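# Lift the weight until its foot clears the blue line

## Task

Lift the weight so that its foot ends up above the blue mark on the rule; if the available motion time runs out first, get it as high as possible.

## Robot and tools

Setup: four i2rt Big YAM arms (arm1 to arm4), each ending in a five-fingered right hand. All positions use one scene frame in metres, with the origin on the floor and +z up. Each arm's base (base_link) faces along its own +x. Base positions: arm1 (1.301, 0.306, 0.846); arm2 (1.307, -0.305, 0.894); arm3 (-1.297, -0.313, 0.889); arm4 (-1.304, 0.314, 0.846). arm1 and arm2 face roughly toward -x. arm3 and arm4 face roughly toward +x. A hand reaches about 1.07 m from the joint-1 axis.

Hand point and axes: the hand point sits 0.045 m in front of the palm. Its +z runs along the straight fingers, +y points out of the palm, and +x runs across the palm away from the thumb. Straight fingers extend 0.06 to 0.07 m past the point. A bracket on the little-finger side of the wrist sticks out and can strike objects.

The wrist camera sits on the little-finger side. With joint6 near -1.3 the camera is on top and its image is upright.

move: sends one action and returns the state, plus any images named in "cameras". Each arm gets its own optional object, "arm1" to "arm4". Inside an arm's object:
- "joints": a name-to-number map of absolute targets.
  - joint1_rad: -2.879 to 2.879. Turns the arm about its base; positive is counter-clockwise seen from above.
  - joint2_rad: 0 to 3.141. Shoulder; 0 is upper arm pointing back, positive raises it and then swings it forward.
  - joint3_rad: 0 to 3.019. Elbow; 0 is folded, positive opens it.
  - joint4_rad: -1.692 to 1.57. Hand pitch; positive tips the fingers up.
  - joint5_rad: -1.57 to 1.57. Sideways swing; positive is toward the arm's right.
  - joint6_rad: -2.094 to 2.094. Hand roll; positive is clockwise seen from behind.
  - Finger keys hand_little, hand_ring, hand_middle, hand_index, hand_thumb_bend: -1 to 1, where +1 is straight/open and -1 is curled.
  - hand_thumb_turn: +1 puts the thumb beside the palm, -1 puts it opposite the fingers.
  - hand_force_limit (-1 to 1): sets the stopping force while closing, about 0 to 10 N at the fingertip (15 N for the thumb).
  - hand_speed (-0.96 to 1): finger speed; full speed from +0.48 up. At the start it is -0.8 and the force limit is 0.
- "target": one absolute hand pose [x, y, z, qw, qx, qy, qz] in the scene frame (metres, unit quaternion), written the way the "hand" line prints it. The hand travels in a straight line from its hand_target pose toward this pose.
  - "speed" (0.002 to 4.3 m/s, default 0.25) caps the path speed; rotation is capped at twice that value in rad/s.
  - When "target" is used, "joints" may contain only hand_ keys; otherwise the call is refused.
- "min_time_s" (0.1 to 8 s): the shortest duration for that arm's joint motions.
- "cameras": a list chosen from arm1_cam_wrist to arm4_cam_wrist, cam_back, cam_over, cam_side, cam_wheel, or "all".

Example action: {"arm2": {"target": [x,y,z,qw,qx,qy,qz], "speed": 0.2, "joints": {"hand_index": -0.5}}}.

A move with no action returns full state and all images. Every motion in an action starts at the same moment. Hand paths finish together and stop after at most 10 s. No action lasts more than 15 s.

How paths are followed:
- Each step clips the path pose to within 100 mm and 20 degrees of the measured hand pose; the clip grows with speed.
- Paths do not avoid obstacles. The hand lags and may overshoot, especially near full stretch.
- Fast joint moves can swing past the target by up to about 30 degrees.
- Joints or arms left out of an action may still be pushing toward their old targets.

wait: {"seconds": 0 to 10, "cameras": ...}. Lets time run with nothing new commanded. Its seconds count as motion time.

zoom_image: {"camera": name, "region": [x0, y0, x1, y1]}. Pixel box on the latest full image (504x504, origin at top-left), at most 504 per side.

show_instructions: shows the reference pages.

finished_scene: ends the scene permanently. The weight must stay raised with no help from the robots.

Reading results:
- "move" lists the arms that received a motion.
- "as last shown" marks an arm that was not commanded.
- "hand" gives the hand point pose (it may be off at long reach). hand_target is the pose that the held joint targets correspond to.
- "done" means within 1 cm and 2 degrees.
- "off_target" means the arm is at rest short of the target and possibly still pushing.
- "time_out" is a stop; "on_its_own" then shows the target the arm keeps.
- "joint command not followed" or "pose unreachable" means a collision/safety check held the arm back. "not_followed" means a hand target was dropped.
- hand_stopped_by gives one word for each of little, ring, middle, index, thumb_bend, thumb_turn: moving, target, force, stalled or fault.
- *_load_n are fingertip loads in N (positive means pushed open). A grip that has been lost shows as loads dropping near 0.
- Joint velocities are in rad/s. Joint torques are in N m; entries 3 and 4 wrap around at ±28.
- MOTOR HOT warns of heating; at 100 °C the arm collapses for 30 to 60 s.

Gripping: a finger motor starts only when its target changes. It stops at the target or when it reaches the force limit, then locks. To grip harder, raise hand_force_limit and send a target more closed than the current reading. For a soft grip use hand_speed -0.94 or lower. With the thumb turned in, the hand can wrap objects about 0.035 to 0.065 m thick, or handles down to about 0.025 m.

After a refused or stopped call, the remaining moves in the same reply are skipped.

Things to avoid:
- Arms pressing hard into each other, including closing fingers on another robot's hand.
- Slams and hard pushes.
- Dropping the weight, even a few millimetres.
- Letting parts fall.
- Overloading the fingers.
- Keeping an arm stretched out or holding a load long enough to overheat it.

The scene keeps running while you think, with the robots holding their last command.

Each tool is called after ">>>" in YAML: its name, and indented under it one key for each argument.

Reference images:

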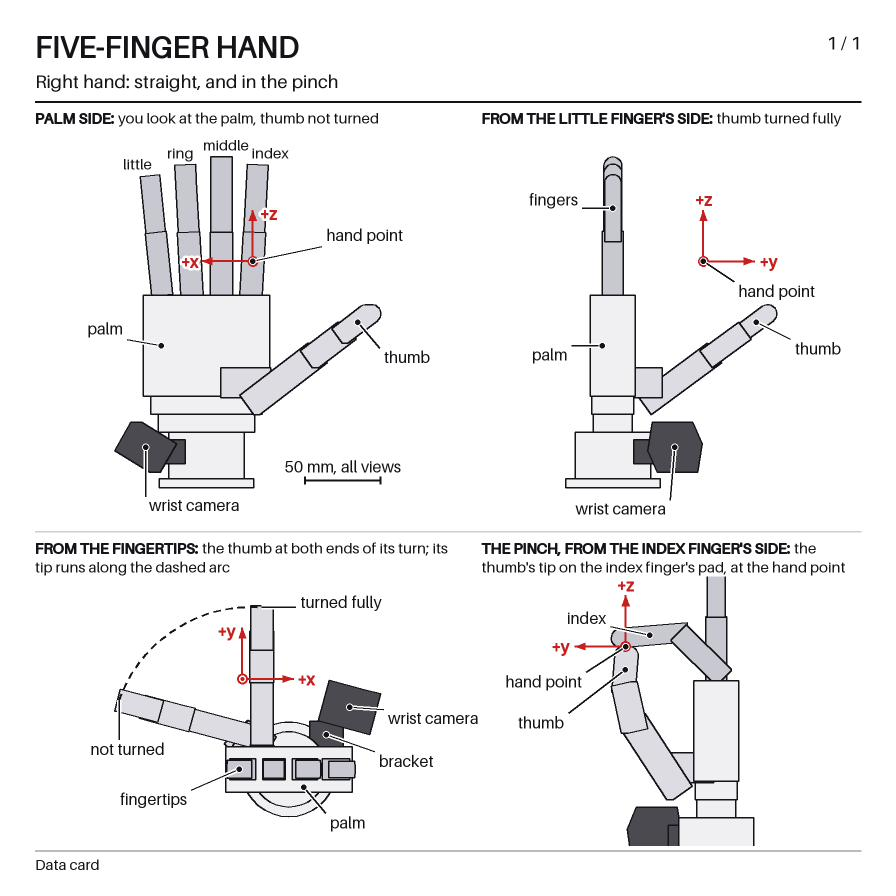

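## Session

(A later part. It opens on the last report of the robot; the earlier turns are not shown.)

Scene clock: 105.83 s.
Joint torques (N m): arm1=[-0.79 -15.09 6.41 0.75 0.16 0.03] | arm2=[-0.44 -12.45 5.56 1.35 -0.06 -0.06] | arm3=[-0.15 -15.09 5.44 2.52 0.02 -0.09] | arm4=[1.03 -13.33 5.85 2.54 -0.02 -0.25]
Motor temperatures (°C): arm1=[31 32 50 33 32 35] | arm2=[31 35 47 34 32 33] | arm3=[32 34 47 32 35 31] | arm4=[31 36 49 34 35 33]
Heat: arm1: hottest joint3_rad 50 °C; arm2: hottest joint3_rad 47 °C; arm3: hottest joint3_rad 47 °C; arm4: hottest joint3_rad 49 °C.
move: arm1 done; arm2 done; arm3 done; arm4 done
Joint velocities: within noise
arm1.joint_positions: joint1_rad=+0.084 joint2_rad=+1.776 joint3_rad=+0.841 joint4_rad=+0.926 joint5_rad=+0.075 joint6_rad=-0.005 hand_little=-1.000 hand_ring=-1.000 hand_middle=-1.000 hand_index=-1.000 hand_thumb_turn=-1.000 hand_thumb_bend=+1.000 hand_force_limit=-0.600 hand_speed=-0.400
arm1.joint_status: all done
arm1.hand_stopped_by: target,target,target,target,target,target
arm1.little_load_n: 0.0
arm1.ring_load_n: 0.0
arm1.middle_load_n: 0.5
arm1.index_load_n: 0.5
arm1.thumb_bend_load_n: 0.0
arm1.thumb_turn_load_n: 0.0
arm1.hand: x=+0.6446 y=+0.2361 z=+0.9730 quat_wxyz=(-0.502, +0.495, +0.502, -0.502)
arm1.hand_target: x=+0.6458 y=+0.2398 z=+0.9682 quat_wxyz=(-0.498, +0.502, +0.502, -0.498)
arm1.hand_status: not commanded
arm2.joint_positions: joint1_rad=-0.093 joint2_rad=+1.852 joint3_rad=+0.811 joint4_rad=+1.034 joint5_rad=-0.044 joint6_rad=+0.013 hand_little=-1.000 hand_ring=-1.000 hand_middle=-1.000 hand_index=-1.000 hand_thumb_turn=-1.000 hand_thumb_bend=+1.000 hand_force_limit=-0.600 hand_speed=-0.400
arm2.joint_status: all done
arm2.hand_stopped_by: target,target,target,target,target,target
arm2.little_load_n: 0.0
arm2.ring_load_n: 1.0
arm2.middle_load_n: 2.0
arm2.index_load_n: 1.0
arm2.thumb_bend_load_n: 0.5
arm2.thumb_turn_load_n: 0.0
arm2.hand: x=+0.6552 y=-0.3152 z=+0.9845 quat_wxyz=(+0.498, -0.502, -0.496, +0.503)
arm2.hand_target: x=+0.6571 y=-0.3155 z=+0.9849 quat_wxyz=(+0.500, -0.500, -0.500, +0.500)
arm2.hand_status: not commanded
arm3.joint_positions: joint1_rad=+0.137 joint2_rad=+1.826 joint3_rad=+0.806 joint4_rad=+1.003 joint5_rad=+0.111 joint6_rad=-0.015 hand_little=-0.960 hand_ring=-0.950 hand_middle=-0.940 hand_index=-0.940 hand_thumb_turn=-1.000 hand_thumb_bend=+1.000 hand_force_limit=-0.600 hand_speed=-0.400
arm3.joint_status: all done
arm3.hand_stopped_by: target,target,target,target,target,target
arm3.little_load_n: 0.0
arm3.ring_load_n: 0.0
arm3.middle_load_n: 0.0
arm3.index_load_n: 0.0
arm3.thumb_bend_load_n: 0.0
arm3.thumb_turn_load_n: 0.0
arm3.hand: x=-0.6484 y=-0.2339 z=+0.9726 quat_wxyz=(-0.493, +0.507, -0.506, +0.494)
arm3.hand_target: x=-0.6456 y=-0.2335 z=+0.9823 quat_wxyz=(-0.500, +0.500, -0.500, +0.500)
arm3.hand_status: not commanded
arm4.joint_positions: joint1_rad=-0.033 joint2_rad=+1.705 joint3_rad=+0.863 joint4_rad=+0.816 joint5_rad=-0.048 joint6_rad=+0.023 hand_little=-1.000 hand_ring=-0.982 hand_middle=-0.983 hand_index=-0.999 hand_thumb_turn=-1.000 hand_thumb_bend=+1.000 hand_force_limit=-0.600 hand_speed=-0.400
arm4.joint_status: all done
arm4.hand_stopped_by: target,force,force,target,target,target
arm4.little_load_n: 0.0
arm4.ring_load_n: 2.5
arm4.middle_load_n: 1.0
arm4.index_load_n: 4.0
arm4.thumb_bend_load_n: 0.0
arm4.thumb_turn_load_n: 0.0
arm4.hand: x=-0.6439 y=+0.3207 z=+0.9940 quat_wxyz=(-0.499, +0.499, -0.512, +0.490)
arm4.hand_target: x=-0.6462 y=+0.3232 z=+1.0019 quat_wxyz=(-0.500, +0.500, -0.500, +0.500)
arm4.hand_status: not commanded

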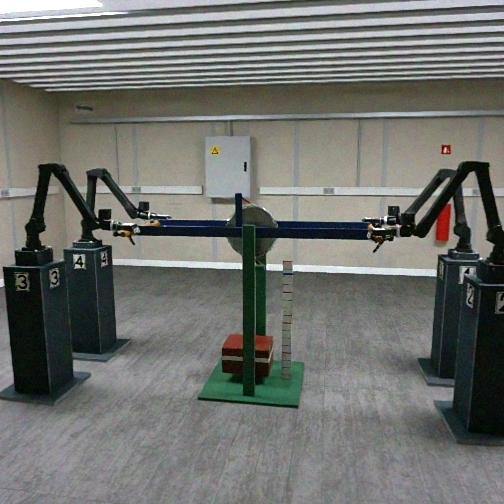

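>>> move:
  arm1: {"target": [0.591, 0.235, 1.240, 0.5, -0.5, -0.5, 0.5], "speed": 0.8}
  arm2: {"target": [0.599, -0.312, 1.253, 0.5, -0.5, -0.5, 0.5], "speed": 0.8}
  arm3: {"target": [-0.598, -0.230, 0.711, 0.5, -0.5, 0.5, -0.5], "speed": 0.8}
  arm4: {"target": [-0.594, 0.320, 0.730, 0.5, -0.5, 0.5, -0.5], "speed": 0.8}
  cameras: ["cam_side"]

>>> move:
  arm1: {"target": [0.605, 0.235, 0.610, 0.5, -0.5, -0.5, 0.5], "speed": 1.0}
  arm2: {"target": [0.613, -0.312, 0.623, 0.5, -0.5, -0.5, 0.5], "speed": 1.0}
  arm3: {"target": [-0.582, -0.230, 1.340, 0.5, -0.5, 0.5, -0.5], "speed": 1.0}
  arm4: {"target": [-0.578, 0.320, 1.360, 0.5, -0.5, 0.5, -0.5], "speed": 1.0}
  cameras: ["cam_side", "arm4_cam_wrist", "arm3_cam_wrist"]

>>> zoom_image:
  camera: "cam_side"
  region: [190, 300, 330, 420]

Scene clock: 116.43 s.
Joint torques (N m): arm1=[-0.85 -13.63 13.08 0.2 0.01 0.01] | arm2=[-0.62 -10.58 12.08 0.85 -0.08 -0.1] | arm3=[0.38 -18.73 2.43 1.29 -0.26 0.09] | arm4=[0.85 -16.03 2.15 2.45 0.03 -0.24]
Motor temperatures (°C): arm1=[31 32 48 33 32 35] | arm2=[31 35 45 34 32 32] | arm3=[32 34 45 32 35 31] | arm4=[31 36 46 34 35 33]
Heat: arm1: hottest joint3_rad 48 °C; arm2: hottest joint3_rad 45 °C; arm3: hottest joint3_rad 45 °C; arm4: hottest joint3_rad 46 °C.
move: arm1 off_target; arm2 off_target; arm3 done; arm4 done
Joint velocities: within noise
arm1.joint_positions: joint1_rad=+0.083 joint2_rad=+1.516 joint3_rad=+1.320 joint4_rad=+0.180 joint5_rad=+0.077 joint6_rad=-0.002 hand_little=-1.000 hand_ring=-0.999 hand_middle=-0.999 hand_index=-0.999 hand_thumb_turn=-1.000 hand_thumb_bend=+1.000 hand_force_limit=-0.600 hand_speed=-0.400
arm1.joint_status: not commanded
arm1.hand_stopped_by: target,target,target,target,target,target
arm1.little_load_n: 0.0
arm1.ring_load_n: 4.0
arm1.middle_load_n: 3.5
arm1.index_load_n: 3.5
arm1.thumb_bend_load_n: 0.0
arm1.thumb_turn_load_n: 0.0
arm1.hand: x=+0.5980 y=+0.2323 z=+1.2303 quat_wxyz=(-0.500, +0.498, +0.502, -0.500)
arm1.hand_target: x=+0.5914 y=+0.2351 z=+1.2399 quat_wxyz=(-0.500, +0.500, +0.500, -0.500)
arm1.hand_status: off_target (0.012 m and 0.3 deg from the pose sent, 0.272 m and 0.7 deg at the start; pose on its path clipped on 9 of 42 steps)
arm2.joint_positions: joint1_rad=-0.093 joint2_rad=+1.518 joint3_rad=+1.232 joint4_rad=+0.264 joint5_rad=-0.045 joint6_rad=+0.017 hand_little=-1.000 hand_ring=-1.000 hand_middle=-1.000 hand_index=-1.000 hand_thumb_turn=-1.000 hand_thumb_bend=+1.000 hand_force_limit=-0.600 hand_speed=-0.400
arm2.joint_status: not commanded
arm2.hand_stopped_by: target,target,target,target,target,target
arm2.little_load_n: 0.0
arm2.ring_load_n: 1.5
arm2.middle_load_n: 3.0
arm2.index_load_n: 3.0
arm2.thumb_bend_load_n: 0.0
arm2.thumb_turn_load_n: 0.0
arm2.hand: x=+0.6082 y=-0.3140 z=+1.2404 quat_wxyz=(+0.493, -0.507, -0.499, +0.501)
arm2.hand_target: x=+0.5996 y=-0.3119 z=+1.2528 quat_wxyz=(+0.500, -0.500, -0.500, +0.500)
arm2.hand_status: off_target (0.016 m and 1.1 deg from the pose sent, 0.274 m and 0.7 deg at the start; pose on its path clipped on 9 of 42 steps)
arm3.joint_positions: joint1_rad=+0.128 joint2_rad=+2.601 joint3_rad=+1.171 joint4_rad=+1.456 joint5_rad=+0.106 joint6_rad=-0.026 hand_little=-0.960 hand_ring=-0.950 hand_middle=-0.940 hand_index=-0.940 hand_thumb_turn=-1.000 hand_thumb_bend=+1.000 hand_force_limit=-0.600 hand_speed=-0.400
arm3.joint_status: not commanded
arm3.hand_stopped_by: target,target,target,target,target,target
arm3.little_load_n: 0.0
arm3.ring_load_n: 1.5
arm3.middle_load_n: 0.0
arm3.index_load_n: 0.0
arm3.thumb_bend_load_n: 0.0
arm3.thumb_turn_load_n: 0.0
arm3.hand: x=-0.5965 y=-0.2304 z=+0.7175 quat_wxyz=(-0.500, +0.498, -0.495, +0.507)
arm3.hand_target: x=-0.5980 y=-0.2300 z=+0.7111 quat_wxyz=(-0.500, +0.500, -0.500, +0.500)
arm3.hand_status: done (0.007 m and 1.0 deg from the pose sent, 0.266 m and 1.5 deg at the start; pose on its path clipped on 8 of 42 steps)
arm4.joint_positions: joint1_rad=-0.032 joint2_rad=+2.454 joint3_rad=+1.121 joint4_rad=+1.332 joint5_rad=-0.051 joint6_rad=+0.022 hand_little=-1.000 hand_ring=-0.982 hand_middle=-0.983 hand_index=-0.999 hand_thumb_turn=-1.000 hand_thumb_bend=+1.000 hand_force_limit=-0.600 hand_speed=-0.400
arm4.joint_status: not commanded
arm4.hand_stopped_by: target,force,force,target,target,target
arm4.little_load_n: 0.0
arm4.ring_load_n: 5.0
arm4.middle_load_n: 3.5
arm4.index_load_n: 7.5
arm4.thumb_bend_load_n: 0.0
arm4.thumb_turn_load_n: 0.0
arm4.hand: x=-0.5881 y=+0.3189 z=+0.7365 quat_wxyz=(-0.506, +0.494, -0.504, +0.496)
arm4.hand_target: x=-0.5939 y=+0.3201 z=+0.7302 quat_wxyz=(-0.500, +0.500, -0.500, +0.500)
arm4.hand_status: done (0.009 m and 1.2 deg from the pose sent, 0.269 m and 1.9 deg at the start; pose on its path clipped on 8 of 38 steps)

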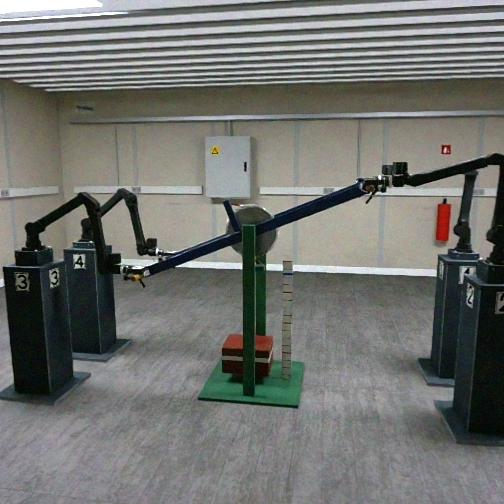

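Scene clock: 122.47 s.
Joint torques (N m): arm1=[-0.62 -4.31 6.32 -1.51 0.28 0.14] | arm2=[-0.26 -3.66 6.32 -1.14 0.15 -0.18] | arm3=[0.44 -23.77 8.7 3.15 0.41 -0.11] | arm4=[0.73 -18.96 11.84 2.37 -0.07 -0.08]
Motor temperatures (°C): arm1=[31 32 46 33 32 35] | arm2=[31 35 43 34 32 32] | arm3=[32 35 43 32 35 31] | arm4=[31 36 45 34 35 33]
Heat: arm1: hottest joint3_rad 46 °C; arm2: hottest joint3_rad 43 °C; arm3: hottest joint3_rad 43 °C; arm4: hottest joint3_rad 45 °C.
move: arm1 moving; arm2 moving; arm3 moving; arm4 moving
Joint velocities: arm1=[0.005 0.024 -0.002 0.051 -0.037 -0.066] | arm2=[0.005 0.044 -0.002 0.007 -0.022 0.037] | arm3=[0.005 -0.054 -0.012 -0.046 0.051 0.007] | arm4=[within noise]
arm1.joint_positions: joint1_rad=+0.084 joint2_rad=+1.886 joint3_rad=+0.828 joint4_rad=+1.222 joint5_rad=+0.077 joint6_rad=-0.017 hand_little=-1.000 hand_ring=-1.000 hand_middle=-1.000 hand_index=-1.000 hand_thumb_turn=-1.000 hand_thumb_bend=+1.000 hand_force_limit=-0.600 hand_speed=-0.400
arm1.joint_status: not commanded
arm1.hand_stopped_by: target,target,target,target,target,target
arm1.little_load_n: 0.0
arm1.ring_load_n: 0.0
arm1.middle_load_n: 0.0
arm1.index_load_n: 0.0
arm1.thumb_bend_load_n: 0.0
arm1.thumb_turn_load_n: 0.0
arm1.hand: x=+0.6387 y=+0.2368 z=+0.9769 quat_wxyz=(-0.544, +0.451, +0.455, -0.542)
arm1.hand_target: x=+0.6444 y=+0.2377 z=+0.8837 quat_wxyz=(-0.501, +0.500, +0.500, -0.499)
arm1.hand_status: moving (0.368 m and 10.3 deg from the pose sent, 0.620 m and 0.3 deg at the start; pose on its path clipped on 168 of 181 steps)
arm2.joint_positions: joint1_rad=-0.093 joint2_rad=+1.971 joint3_rad=+0.808 joint4_rad=+1.330 joint5_rad=-0.049 joint6_rad=+0.026 hand_little=-1.000 hand_ring=-1.000 hand_middle=-1.000 hand_index=-1.000 hand_thumb_turn=-1.000 hand_thumb_bend=+1.000 hand_force_limit=-0.600 hand_speed=-0.400
arm2.joint_status: not commanded
arm2.hand_stopped_by: target,target,target,target,target,target
arm2.little_load_n: 0.0
arm2.ring_load_n: 0.0
arm2.middle_load_n: 0.0
arm2.index_load_n: 0.0
arm2.thumb_bend_load_n: 0.0
arm2.thumb_turn_load_n: 0.0
arm2.hand: x=+0.6504 y=-0.3169 z=+0.9885 quat_wxyz=(+0.537, -0.456, -0.451, +0.548)
arm2.hand_target: x=+0.6562 y=-0.3156 z=+0.8959 quat_wxyz=(+0.500, -0.499, -0.501, +0.500)
arm2.hand_status: moving (0.367 m and 10.2 deg from the pose sent, 0.618 m and 1.1 deg at the start; pose on its path clipped on 168 of 181 steps)
arm3.joint_positions: joint1_rad=+0.137 joint2_rad=+1.745 joint3_rad=+0.833 joint4_rad=+0.749 joint5_rad=+0.107 joint6_rad=-0.007 hand_little=-0.960 hand_ring=-0.949 hand_middle=-0.939 hand_index=-0.939 hand_thumb_turn=-1.000 hand_thumb_bend=+1.000 hand_force_limit=-0.600 hand_speed=-0.400
arm3.joint_status: not commanded
arm3.hand_stopped_by: target,target,target,target,target,target
arm3.little_load_n: 3.0
arm3.ring_load_n: 6.5
arm3.middle_load_n: 5.0
arm3.index_load_n: 6.5
arm3.thumb_bend_load_n: 0.0
arm3.thumb_turn_load_n: 0.0
arm3.hand: x=-0.6560 y=-0.2333 z=+0.9696 quat_wxyz=(-0.454, +0.546, -0.537, +0.456)
arm3.hand_target: x=-0.6400 y=-0.2326 z=+1.0643 quat_wxyz=(-0.500, +0.500, -0.500, +0.500)
arm3.hand_status: moving (0.378 m and 9.9 deg from the pose sent, 0.623 m and 1.0 deg at the start; pose on its path clipped on 168 of 181 steps)
arm4.joint_positions: joint1_rad=-0.032 joint2_rad=+1.648 joint3_rad=+0.916 joint4_rad=+0.564 joint5_rad=-0.050 joint6_rad=+0.007 hand_little=-1.000 hand_ring=-0.982 hand_middle=-0.982 hand_index=-0.999 hand_thumb_turn=-1.000 hand_thumb_bend=+1.000 hand_force_limit=-0.600 hand_speed=-0.400
arm4.joint_status: not commanded
arm4.hand_stopped_by: target,force,force,target,target,target
arm4.little_load_n: 1.0
arm4.ring_load_n: 7.0
arm4.middle_load_n: 5.0
arm4.index_load_n: 7.0
arm4.thumb_bend_load_n: 0.0
arm4.thumb_turn_load_n: -0.5
arm4.hand: x=-0.6474 y=+0.3213 z=+0.9928 quat_wxyz=(-0.461, +0.535, -0.543, +0.454)
arm4.hand_target: x=-0.6343 y=+0.3214 z=+1.0888 quat_wxyz=(-0.500, +0.500, -0.500, +0.500)
arm4.hand_status: moving (0.374 m and 9.4 deg from the pose sent, 0.624 m and 1.2 deg at the start; pose on its path clipped on 168 of 181 steps)
pictures: arm3_cam_wrist, arm4_cam_wrist, cam_side
arm3_cam_wrist: T_world_to_cam=[[-0.21342, -0.25627, -0.94275, 0.70903], [-0.64096, 0.76499, -0.06285, -0.20063], [0.7373, 0.59085, -0.32753, 1.05538]] pos_world=[-0.75542, -0.28839, 1.00149]
arm4_cam_wrist: T_world_to_cam=[[-0.11968, -0.21694, -0.96882, 0.96075], [-0.43974, 0.88648, -0.14418, -0.40934], [0.89011, 0.40878, -0.2015, 0.76111]] pos_world=[-0.74249, 0.26018, 1.02513]

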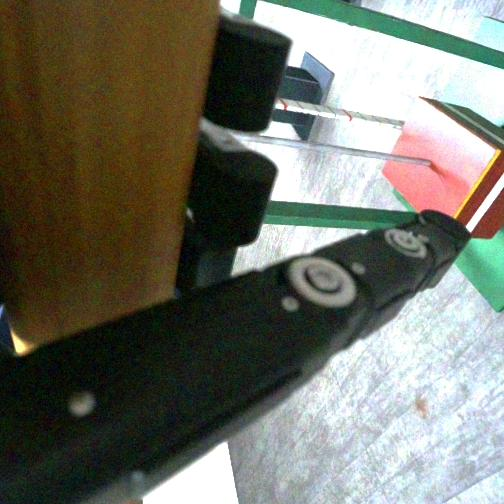

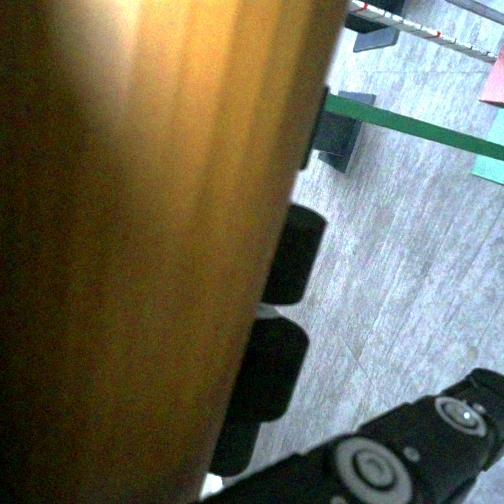

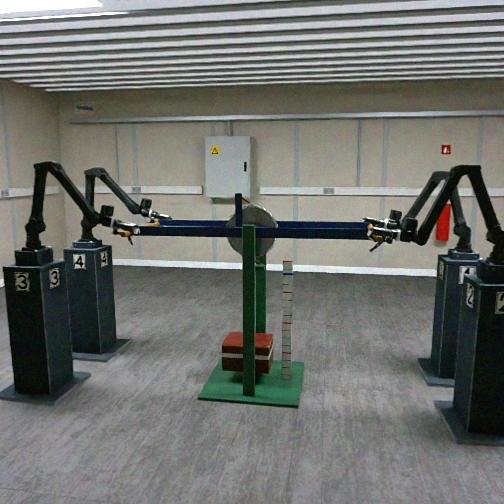

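Scaled by 3.600 from the camera's image (finer frame: 720x720).

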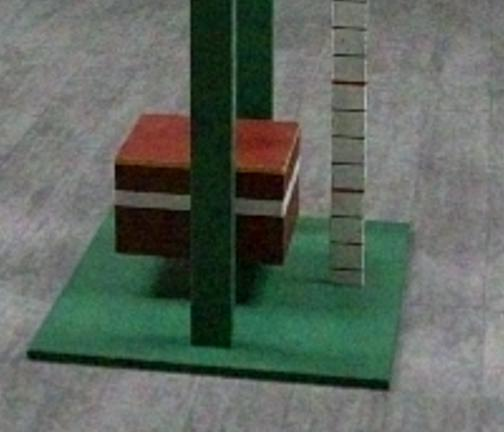

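>>> move:
  arm1: {"joints": {"joint2_rad": 2.623, "joint3_rad": 1.273, "joint4_rad": 1.364}, "min_time_s": 0.5}
  arm2: {"joints": {"joint2_rad": 2.694, "joint3_rad": 1.298, "joint4_rad": 1.416}, "min_time_s": 0.5}
  arm3: {"joints": {"joint2_rad": 1.555, "joint3_rad": 1.358, "joint4_rad": 0.237}, "min_time_s": 0.5}
  arm4: {"joints": {"joint2_rad": 1.568, "joint3_rad": 1.519, "joint4_rad": 0.075}, "min_time_s": 0.5}
  cameras: ["cam_side"]

>>> zoom_image:
  camera: "cam_side"
  region: [190, 300, 330, 420]

Scene clock: 129.93 s.
Joint torques (N m): arm1=[-0.21 -21.19 7.36 -1.52 0.24 0.07] | arm2=[-0.56 -16.62 4.79 0.16 0.32 -0.13] | arm3=[0.67 -11.52 11.12 2.77 0.12 -0.04] | arm4=[0.79 -8.35 12.59 3.14 0.55 0]
Motor temperatures (°C): arm1=[31 32 46 33 32 35] | arm2=[31 35 42 34 32 32] | arm3=[32 35 43 32 35 31] | arm4=[31 37 45 34 35 32]
Heat: arm1: hottest joint3_rad 46 °C; arm2: hottest joint3_rad 42 °C; arm3: hottest joint3_rad 43 °C; arm4: hottest joint3_rad 45 °C.
move: arm1 time_out; arm2 done; arm3 done; arm4 done
Joint velocities: within noise
arm1.joint_positions: joint1_rad=+0.084 joint2_rad=+2.630 joint3_rad=+1.225 joint4_rad=+1.435 joint5_rad=+0.079 joint6_rad=-0.008 hand_little=-1.000 hand_ring=-1.000 hand_middle=-1.000 hand_index=-1.000 hand_thumb_turn=-1.000 hand_thumb_bend=+1.000 hand_force_limit=-0.600 hand_speed=-0.400
arm1.joint_status: joint4_rad time_out (moved +0.213 of +0.142); the others done
arm1.hand_stopped_by: target,target,target,target,target,target
arm1.little_load_n: 0.0
arm1.ring_load_n: 0.0
arm1.middle_load_n: 0.0
arm1.index_load_n: 0.0
arm1.thumb_bend_load_n: 0.0
arm1.thumb_turn_load_n: -0.5
arm1.on_its_own: joint4_rad reads +1.435 and still pushes toward +1.364 since a time_out
arm1.hand: x=+0.5818 y=+0.2330 z=+0.6843 quat_wxyz=(-0.513, +0.486, +0.491, -0.510)
arm1.hand_target: x=+0.5629 y=+0.2317 z=+0.6872 quat_wxyz=(-0.507, +0.493, +0.492, -0.507)
arm1.hand_status: not commanded
arm2.joint_positions: joint1_rad=-0.092 joint2_rad=+2.702 joint3_rad=+1.275 joint4_rad=+1.452 joint5_rad=-0.053 joint6_rad=+0.021 hand_little=-1.000 hand_ring=-1.000 hand_middle=-1.000 hand_index=-1.000 hand_thumb_turn=-1.000 hand_thumb_bend=+1.000 hand_force_limit=-0.600 hand_speed=-0.400
arm2.joint_status: all done
arm2.hand_stopped_by: target,target,target,target,target,target
arm2.little_load_n: 0.0
arm2.ring_load_n: 0.0
arm2.middle_load_n: 0.0
arm2.index_load_n: 0.0
arm2.thumb_bend_load_n: 0.0
arm2.thumb_turn_load_n: 0.0
arm2.hand: x=+0.5875 y=-0.3149 z=+0.7006 quat_wxyz=(+0.502, -0.493, -0.489, +0.516)
arm2.hand_target: x=+0.5768 y=-0.3119 z=+0.7037 quat_wxyz=(+0.508, -0.491, -0.493, +0.508)
arm2.hand_status: not commanded
arm3.joint_positions: joint1_rad=+0.138 joint2_rad=+1.519 joint3_rad=+1.328 joint4_rad=+0.218 joint5_rad=+0.111 joint6_rad=-0.015 hand_little=-0.960 hand_ring=-0.950 hand_middle=-0.940 hand_index=-0.940 hand_thumb_turn=-1.000 hand_thumb_bend=+1.000 hand_force_limit=-0.600 hand_speed=-0.400
arm3.joint_status: all done
arm3.hand_stopped_by: target,target,target,target,target,target
arm3.little_load_n: 0.0
arm3.ring_load_n: 0.0
arm3.middle_load_n: 0.0
arm3.index_load_n: 0.0
arm3.thumb_bend_load_n: 0.0
arm3.thumb_turn_load_n: 0.0
arm3.hand: x=-0.5816 y=-0.2297 z=+1.2693 quat_wxyz=(-0.506, +0.496, -0.496, +0.503)
arm3.hand_target: x=-0.5678 y=-0.2274 z=+1.2684 quat_wxyz=(-0.508, +0.491, -0.494, +0.506)
arm3.hand_status: not commanded
arm4.joint_positions: joint1_rad=-0.032 joint2_rad=+1.510 joint3_rad=+1.481 joint4_rad=+0.041 joint5_rad=-0.063 joint6_rad=+0.000 hand_little=-1.000 hand_ring=-0.982 hand_middle=-0.982 hand_index=-0.999 hand_thumb_turn=-1.000 hand_thumb_bend=+1.000 hand_force_limit=-0.600 hand_speed=-0.400
arm4.joint_status: all done
arm4.hand_stopped_by: target,force,force,target,target,target
arm4.little_load_n: 0.0
arm4.ring_load_n: 5.0
arm4.middle_load_n: 10.5
arm4.index_load_n: 6.5
arm4.thumb_bend_load_n: 0.0
arm4.thumb_turn_load_n: 2.0
arm4.hand: x=-0.5893 y=+0.3202 z=+1.2939 quat_wxyz=(-0.507, +0.499, -0.492, +0.502)
arm4.hand_target: x=-0.5662 y=+0.3183 z=+1.2869 quat_wxyz=(-0.507, +0.493, -0.492, +0.508)
arm4.hand_status: not commanded

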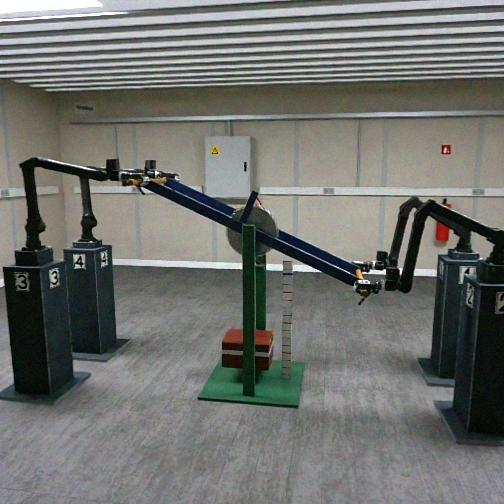

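Scaled by 3.600 from the camera's image (finer frame: 720x720).

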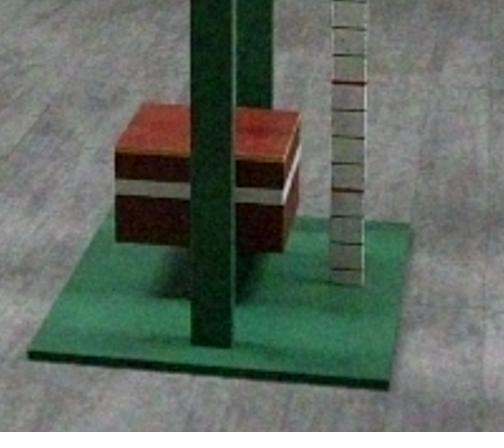

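>>> move:
  arm1: {"target": [0.612, 0.235, 1.245, 0.5, -0.5, -0.5, 0.5], "speed": 1.0}
  arm2: {"target": [0.620, -0.312, 1.258, 0.5, -0.5, -0.5, 0.5], "speed": 1.0}
  arm3: {"target": [-0.610, -0.230, 0.705, 0.5, -0.5, 0.5, -0.5], "speed": 1.0}
  arm4: {"target": [-0.604, 0.320, 0.724, 0.5, -0.5, 0.5, -0.5], "speed": 1.0}

>>> move:
  arm1: {"target": [0.650, 0.235, 0.955, 0.5, -0.5, -0.5, 0.5], "speed": 1.2}
  arm2: {"target": [0.658, -0.312, 0.968, 0.5, -0.5, -0.5, 0.5], "speed": 1.2}
  arm3: {"target": [-0.632, -0.230, 0.996, 0.5, -0.5, 0.5, -0.5], "speed": 1.2}
  arm4: {"target": [-0.628, 0.320, 1.015, 0.5, -0.5, 0.5, -0.5], "speed": 1.2}

>>> move:
  arm1: {"joints": {"joint2_rad": 2.66, "joint3_rad": 1.26, "joint4_rad": 1.40}, "min_time_s": 0.5}
  arm2: {"joints": {"joint2_rad": 2.73, "joint3_rad": 1.29, "joint4_rad": 1.43}, "min_time_s": 0.5}
  arm3: {"joints": {"joint2_rad": 1.555, "joint3_rad": 1.358, "joint4_rad": 0.237}, "min_time_s": 0.5}
  arm4: {"joints": {"joint2_rad": 1.568, "joint3_rad": 1.519, "joint4_rad": 0.075}, "min_time_s": 0.5}
  cameras: ["cam_side"]

>>> zoom_image:
  camera: "cam_side"
  region: [190, 300, 330, 420]

Scene clock: 135.97 s.
Joint torques (N m): arm1=[-0.56 -16.73 11.9 -0.12 0.08 -0.01] | arm2=[-0.85 -13.74 10.8 0.58 -0.17 -0.11] | arm3=[-0.03 -16.5 2.06 0.9 -0.24 0.13] | arm4=[0.73 -14.15 2.06 2.07 0.08 -0.28]
Motor temperatures (°C): arm1=[31 33 45 33 32 35] | arm2=[31 35 42 34 32 32] | arm3=[32 35 43 32 35 31] | arm4=[31 37 45 34 35 32]
Heat: arm1: hottest joint3_rad 45 °C; arm2: hottest joint3_rad 42 °C; arm3: hottest joint3_rad 43 °C; arm4: hottest joint3_rad 45 °C.
move: arm1 off_target; arm2 off_target; arm3 off_target; arm4 off_target
Joint velocities: within noise
arm1.joint_positions: joint1_rad=+0.084 joint2_rad=+1.500 joint3_rad=+1.285 joint4_rad=+0.180 joint5_rad=+0.079 joint6_rad=-0.001 hand_little=-1.000 hand_ring=-0.999 hand_middle=-0.999 hand_index=-0.999 hand_thumb_turn=-1.000 hand_thumb_bend=+1.000 hand_force_limit=-0.600 hand_speed=-0.400
arm1.joint_status: not commanded
arm1.hand_stopped_by: target,target,target,target,target,target
arm1.little_load_n: 3.5
arm1.ring_load_n: 7.0
arm1.middle_load_n: 7.0
arm1.index_load_n: 6.5
arm1.thumb_bend_load_n: 0.0
arm1.thumb_turn_load_n: 0.0
arm1.hand: x=+0.6065 y=+0.2325 z=+1.2185 quat_wxyz=(-0.496, +0.502, +0.507, -0.495)
arm1.hand_target: x=+0.6123 y=+0.2350 z=+1.2448 quat_wxyz=(-0.500, +0.500, +0.500, -0.500)
arm1.hand_status: off_target (0.027 m and 1.1 deg from the pose sent, 0.562 m and 2.7 deg at the start; pose on its path clipped on 20 of 51 steps)
arm2.joint_positions: joint1_rad=-0.092 joint2_rad=+1.507 joint3_rad=+1.202 joint4_rad=+0.264 joint5_rad=-0.044 joint6_rad=+0.018 hand_little=-1.000 hand_ring=-0.999 hand_middle=-0.999 hand_index=-0.999 hand_thumb_turn=-1.000 hand_thumb_bend=+1.000 hand_force_limit=-0.600 hand_speed=-0.400
arm2.joint_status: not commanded
arm2.hand_stopped_by: target,target,target,target,target,target
arm2.little_load_n: 0.0
arm2.ring_load_n: 7.5
arm2.middle_load_n: 8.5
arm2.index_load_n: 9.0
arm2.thumb_bend_load_n: 0.0
arm2.thumb_turn_load_n: 0.0
arm2.hand: x=+0.6155 y=-0.3150 z=+1.2284 quat_wxyz=(+0.488, -0.512, -0.503, +0.497)
arm2.hand_target: x=+0.6202 y=-0.3120 z=+1.2576 quat_wxyz=(+0.500, -0.500, -0.500, +0.500)
arm2.hand_status: off_target (0.030 m and 2.0 deg from the pose sent, 0.558 m and 2.3 deg at the start; pose on its path clipped on 20 of 54 steps)
arm3.joint_positions: joint1_rad=+0.131 joint2_rad=+2.589 joint3_rad=+1.147 joint4_rad=+1.498 joint5_rad=+0.110 joint6_rad=-0.026 hand_little=-0.960 hand_ring=-0.949 hand_middle=-0.940 hand_index=-0.940 hand_thumb_turn=-1.000 hand_thumb_bend=+1.000 hand_force_limit=-0.600 hand_speed=-0.400
arm3.joint_status: not commanded
arm3.hand_stopped_by: target,target,target,target,target,target
arm3.little_load_n: 1.0
arm3.ring_load_n: 2.5
arm3.middle_load_n: 0.0
arm3.index_load_n: 0.5
arm3.thumb_bend_load_n: 0.0
arm3.thumb_turn_load_n: 0.0
arm3.hand: x=-0.6010 y=-0.2290 z=+0.7298 quat_wxyz=(-0.509, +0.489, -0.488, +0.514)
arm3.hand_target: x=-0.6109 y=-0.2300 z=+0.7055 quat_wxyz=(-0.500, +0.500, -0.500, +0.500)
arm3.hand_status: off_target (0.026 m and 2.7 deg from the pose sent, 0.565 m and 1.0 deg at the start; pose on its path clipped on 19 of 52 steps)
arm4.joint_positions: joint1_rad=-0.032 joint2_rad=+2.441 joint3_rad=+1.098 joint4_rad=+1.374 joint5_rad=-0.053 joint6_rad=+0.025 hand_little=-1.000 hand_ring=-0.982 hand_middle=-0.983 hand_index=-0.999 hand_thumb_turn=-1.000 hand_thumb_bend=+1.000 hand_force_limit=-0.600 hand_speed=-0.400
arm4.joint_status: not commanded
arm4.hand_stopped_by: target,force,force,target,target,target
arm4.little_load_n: 0.0
arm4.ring_load_n: 4.0
arm4.middle_load_n: 2.5
arm4.index_load_n: 7.5
arm4.thumb_bend_load_n: 0.0
arm4.thumb_turn_load_n: 0.0
arm4.hand: x=-0.5928 y=+0.3198 z=+0.7483 quat_wxyz=(-0.515, +0.486, -0.496, +0.502)
arm4.hand_target: x=-0.6045 y=+0.3200 z=+0.7244 quat_wxyz=(-0.500, +0.500, -0.500, +0.500)
arm4.hand_status: off_target (0.027 m and 2.4 deg from the pose sent, 0.570 m and 1.2 deg at the start; pose on its path clipped on 19 of 51 steps)
pictures: none

Scene clock: 138.20 s.
Joint torques (N m): arm1=[-0.32 -6.71 2.3 -0.47 0.29 0.15] | arm2=[-1.14 -4.78 3.43 -0.28 -0.26 -0.16] | arm3=[-0.32 -26.46 4.79 4.37 0.39 -0.07] | arm4=[0.62 -22.71 7.6 3.06 -0.13 -0.27]
Motor temperatures (°C): arm1=[31 33 45 33 32 35] | arm2=[31 35 41 34 32 32] | arm3=[32 35 43 32 35 31] | arm4=[31 37 44 34 35 32]
Heat: arm1: hottest joint3_rad 45 °C; arm2: hottest joint3_rad 41 °C; arm3: hottest joint3_rad 43 °C; arm4: hottest joint3_rad 44 °C.
move: arm1 off_target; arm2 off_target; arm3 off_target; arm4 off_target
Joint velocities: within noise
arm1.joint_positions: joint1_rad=+0.086 joint2_rad=+1.696 joint3_rad=+0.852 joint4_rad=+1.010 joint5_rad=+0.082 joint6_rad=-0.017 hand_little=-1.000 hand_ring=-0.999 hand_middle=-0.999 hand_index=-0.999 hand_thumb_turn=-1.000 hand_thumb_bend=+1.000 hand_force_limit=-0.600 hand_speed=-0.400
arm1.joint_status: not commanded
arm1.hand_stopped_by: target,target,target,target,target,target
arm1.little_load_n: 2.0
arm1.ring_load_n: 5.5
arm1.middle_load_n: 5.5
arm1.index_load_n: 6.0
arm1.thumb_bend_load_n: 0.0
arm1.thumb_turn_load_n: 0.0
arm1.hand: x=+0.6407 y=+0.2365 z=+1.0528 quat_wxyz=(-0.545, +0.451, +0.454, -0.542)
arm1.hand_target: x=+0.6582 y=+0.2360 z=+0.9604 quat_wxyz=(-0.501, +0.500, +0.500, -0.499)
arm1.hand_status: off_target (0.098 m and 10.4 deg from the pose sent, 0.267 m and 1.1 deg at the start; pose on its path clipped on 40 of 67 steps)
arm2.joint_positions: joint1_rad=-0.092 joint2_rad=+1.769 joint3_rad=+0.819 joint4_rad=+1.120 joint5_rad=-0.048 joint6_rad=+0.025 hand_little=-1.000 hand_ring=-1.000 hand_middle=-0.999 hand_index=-0.999 hand_thumb_turn=-1.000 hand_thumb_bend=+1.000 hand_force_limit=-0.600 hand_speed=-0.400
arm2.joint_status: not commanded
arm2.hand_stopped_by: target,target,target,target,target,target
arm2.little_load_n: 0.0
arm2.ring_load_n: 2.5
arm2.middle_load_n: 4.5
arm2.index_load_n: 4.5
arm2.thumb_bend_load_n: 0.0
arm2.thumb_turn_load_n: 0.0
arm2.hand: x=+0.6496 y=-0.3172 z=+1.0649 quat_wxyz=(+0.538, -0.455, -0.451, +0.549)
arm2.hand_target: x=+0.6674 y=-0.3126 z=+0.9737 quat_wxyz=(+0.499, -0.500, -0.500, +0.501)
arm2.hand_status: off_target (0.097 m and 10.4 deg from the pose sent, 0.264 m and 2.0 deg at the start; pose on its path clipped on 38 of 67 steps)
arm3.joint_positions: joint1_rad=+0.136 joint2_rad=+1.952 joint3_rad=+0.841 joint4_rad=+0.941 joint5_rad=+0.108 joint6_rad=-0.007 hand_little=-0.960 hand_ring=-0.949 hand_middle=-0.939 hand_index=-0.939 hand_thumb_turn=-1.000 hand_thumb_bend=+1.000 hand_force_limit=-0.600 hand_speed=-0.400
arm3.joint_status: not commanded
arm3.hand_stopped_by: target,target,target,target,target,target
arm3.little_load_n: 4.0
arm3.ring_load_n: 7.0
arm3.middle_load_n: 5.5
arm3.index_load_n: 6.5
arm3.thumb_bend_load_n: 0.0
arm3.thumb_turn_load_n: 0.0
arm3.hand: x=-0.6504 y=-0.2320 z=+0.8927 quat_wxyz=(-0.452, +0.547, -0.538, +0.455)
arm3.hand_target: x=-0.6341 y=-0.2302 z=+0.9862 quat_wxyz=(-0.500, +0.500, -0.501, +0.500)
arm3.hand_status: off_target (0.105 m and 10.3 deg from the pose sent, 0.268 m and 2.7 deg at the start; pose on its path clipped on 55 of 67 steps)
arm4.joint_positions: joint1_rad=-0.032 joint2_rad=+1.827 joint3_rad=+0.885 joint4_rad=+0.767 joint5_rad=-0.047 joint6_rad=+0.025 hand_little=-1.000 hand_ring=-0.982 hand_middle=-0.982 hand_index=-0.999 hand_thumb_turn=-1.000 hand_thumb_bend=+1.000 hand_force_limit=-0.600 hand_speed=-0.400
arm4.joint_status: not commanded
arm4.hand_stopped_by: target,force,force,target,target,target
arm4.little_load_n: 4.0
arm4.ring_load_n: 8.5
arm4.middle_load_n: 7.5
arm4.index_load_n: 13.0
arm4.thumb_bend_load_n: 0.0
arm4.thumb_turn_load_n: 0.0
arm4.hand: x=-0.6426 y=+0.3213 z=+0.9143 quat_wxyz=(-0.462, +0.531, -0.550, +0.449)
arm4.hand_target: x=-0.6303 y=+0.3204 z=+1.0094 quat_wxyz=(-0.500, +0.499, -0.501, +0.500)
arm4.hand_status: off_target (0.102 m and 10.0 deg from the pose sent, 0.269 m and 2.4 deg at the start; pose on its path clipped on 55 of 67 steps)
pictures: none

Scene clock: 141.10 s.
Joint torques (N m): arm1=[-0.26 -19.25 5.44 -1.73 0.15 0.07] | arm2=[-1.03 -14.97 3.77 -0.21 0.29 -0.12] | arm3=[0.15 -11.4 10.81 2.95 0.11 0.02] | arm4=[0.62 -8.41 12.15 3.66 0.61 -0.05]
Motor temperatures (°C): arm1=[31 33 45 33 32 35] | arm2=[31 35 41 34 32 32] | arm3=[32 35 43 32 35 31] | arm4=[31 37 45 34 35 32]
Heat: arm1: hottest joint3_rad 45 °C; arm2: hottest joint3_rad 41 °C; arm3: hottest joint3_rad 43 °C; arm4: hottest joint3_rad 45 °C.
move: arm1 time_out; arm2 done; arm3 done; arm4 done
Joint velocities: within noise
arm1.joint_positions: joint1_rad=+0.086 joint2_rad=+2.649 joint3_rad=+1.234 joint4_rad=+1.477 joint5_rad=+0.087 joint6_rad=-0.009 hand_little=-1.000 hand_ring=-1.000 hand_middle=-1.000 hand_index=-1.000 hand_thumb_turn=-1.000 hand_thumb_bend=+1.000 hand_force_limit=-0.600 hand_speed=-0.400
arm1.joint_status: joint4_rad time_out (moved +0.467 of +0.390); the others done
arm1.hand_stopped_by: target,target,target,target,target,target
arm1.little_load_n: 0.0
arm1.ring_load_n: 0.5
arm1.middle_load_n: 0.0
arm1.index_load_n: 0.0
arm1.thumb_bend_load_n: 0.0
arm1.thumb_turn_load_n: 0.0
arm1.on_its_own: joint4_rad reads +1.477 and still pushes toward +1.400 since a time_out
arm1.hand: x=+0.5819 y=+0.2327 z=+0.6853 quat_wxyz=(-0.521, +0.480, +0.481, -0.517)
arm1.hand_target: x=+0.5778 y=+0.2299 z=+0.6660 quat_wxyz=(-0.504, +0.497, +0.495, -0.504)
arm1.hand_status: not commanded
arm2.joint_positions: joint1_rad=-0.094 joint2_rad=+2.715 joint3_rad=+1.282 joint4_rad=+1.476 joint5_rad=-0.061 joint6_rad=+0.022 hand_little=-1.000 hand_ring=-1.000 hand_middle=-1.000 hand_index=-1.000 hand_thumb_turn=-1.000 hand_thumb_bend=+1.000 hand_force_limit=-0.600 hand_speed=-0.400
arm2.joint_status: all done
arm2.hand_stopped_by: target,target,target,target,target,target
arm2.little_load_n: 0.0
arm2.ring_load_n: 0.0
arm2.middle_load_n: 0.0
arm2.index_load_n: 0.0
arm2.thumb_bend_load_n: 0.0
arm2.thumb_turn_load_n: 0.5
arm2.hand: x=+0.5884 y=-0.3151 z=+0.6998 quat_wxyz=(+0.505, -0.487, -0.486, +0.521)
arm2.hand_target: x=+0.5917 y=-0.3083 z=+0.6796 quat_wxyz=(+0.500, -0.500, -0.500, +0.501)
arm2.hand_status: not commanded
arm3.joint_positions: joint1_rad=+0.144 joint2_rad=+1.520 joint3_rad=+1.333 joint4_rad=+0.208 joint5_rad=+0.114 joint6_rad=-0.023 hand_little=-0.960 hand_ring=-0.950 hand_middle=-0.940 hand_index=-0.940 hand_thumb_turn=-1.000 hand_thumb_bend=+1.000 hand_force_limit=-0.600 hand_speed=-0.400
arm3.joint_status: all done
arm3.hand_stopped_by: target,target,target,target,target,target
arm3.little_load_n: 0.0
arm3.ring_load_n: 0.0
arm3.middle_load_n: 0.0
arm3.index_load_n: 0.0
arm3.thumb_bend_load_n: 0.0
arm3.thumb_turn_load_n: 0.0
arm3.hand: x=-0.5817 y=-0.2270 z=+1.2690 quat_wxyz=(-0.502, +0.500, -0.495, +0.503)
arm3.hand_target: x=-0.5679 y=-0.2266 z=+1.2685 quat_wxyz=(-0.508, +0.491, -0.494, +0.506)
arm3.hand_status: not commanded
arm4.joint_positions: joint1_rad=-0.031 joint2_rad=+1.510 joint3_rad=+1.487 joint4_rad=+0.027 joint5_rad=-0.063 joint6_rad=+0.004 hand_little=-1.000 hand_ring=-0.982 hand_middle=-0.982 hand_index=-0.999 hand_thumb_turn=-1.000 hand_thumb_bend=+1.000 hand_force_limit=-0.600 hand_speed=-0.400
arm4.joint_status: all done
arm4.hand_stopped_by: target,force,force,target,target,target
arm4.little_load_n: 0.0
arm4.ring_load_n: 4.0
arm4.middle_load_n: 10.5
arm4.index_load_n: 7.5
arm4.thumb_bend_load_n: 0.5
arm4.thumb_turn_load_n: 1.5
arm4.hand: x=-0.5897 y=+0.3216 z=+1.2936 quat_wxyz=(-0.506, +0.501, -0.495, +0.498)
arm4.hand_target: x=-0.5663 y=+0.3175 z=+1.2869 quat_wxyz=(-0.507, +0.492, -0.493, +0.508)
arm4.hand_status: not commanded

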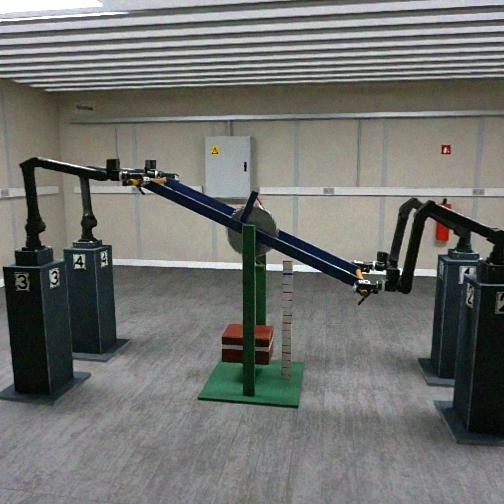

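Scaled by 3.600 from the camera's image (finer frame: 720x720).

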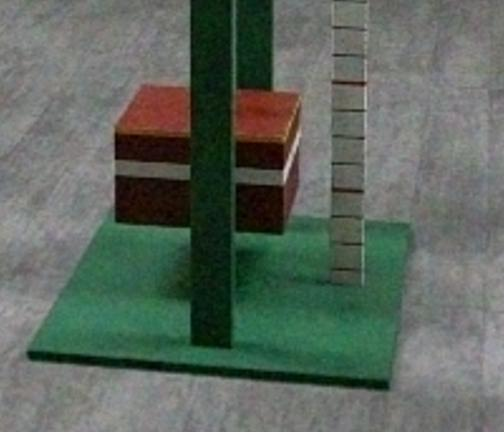

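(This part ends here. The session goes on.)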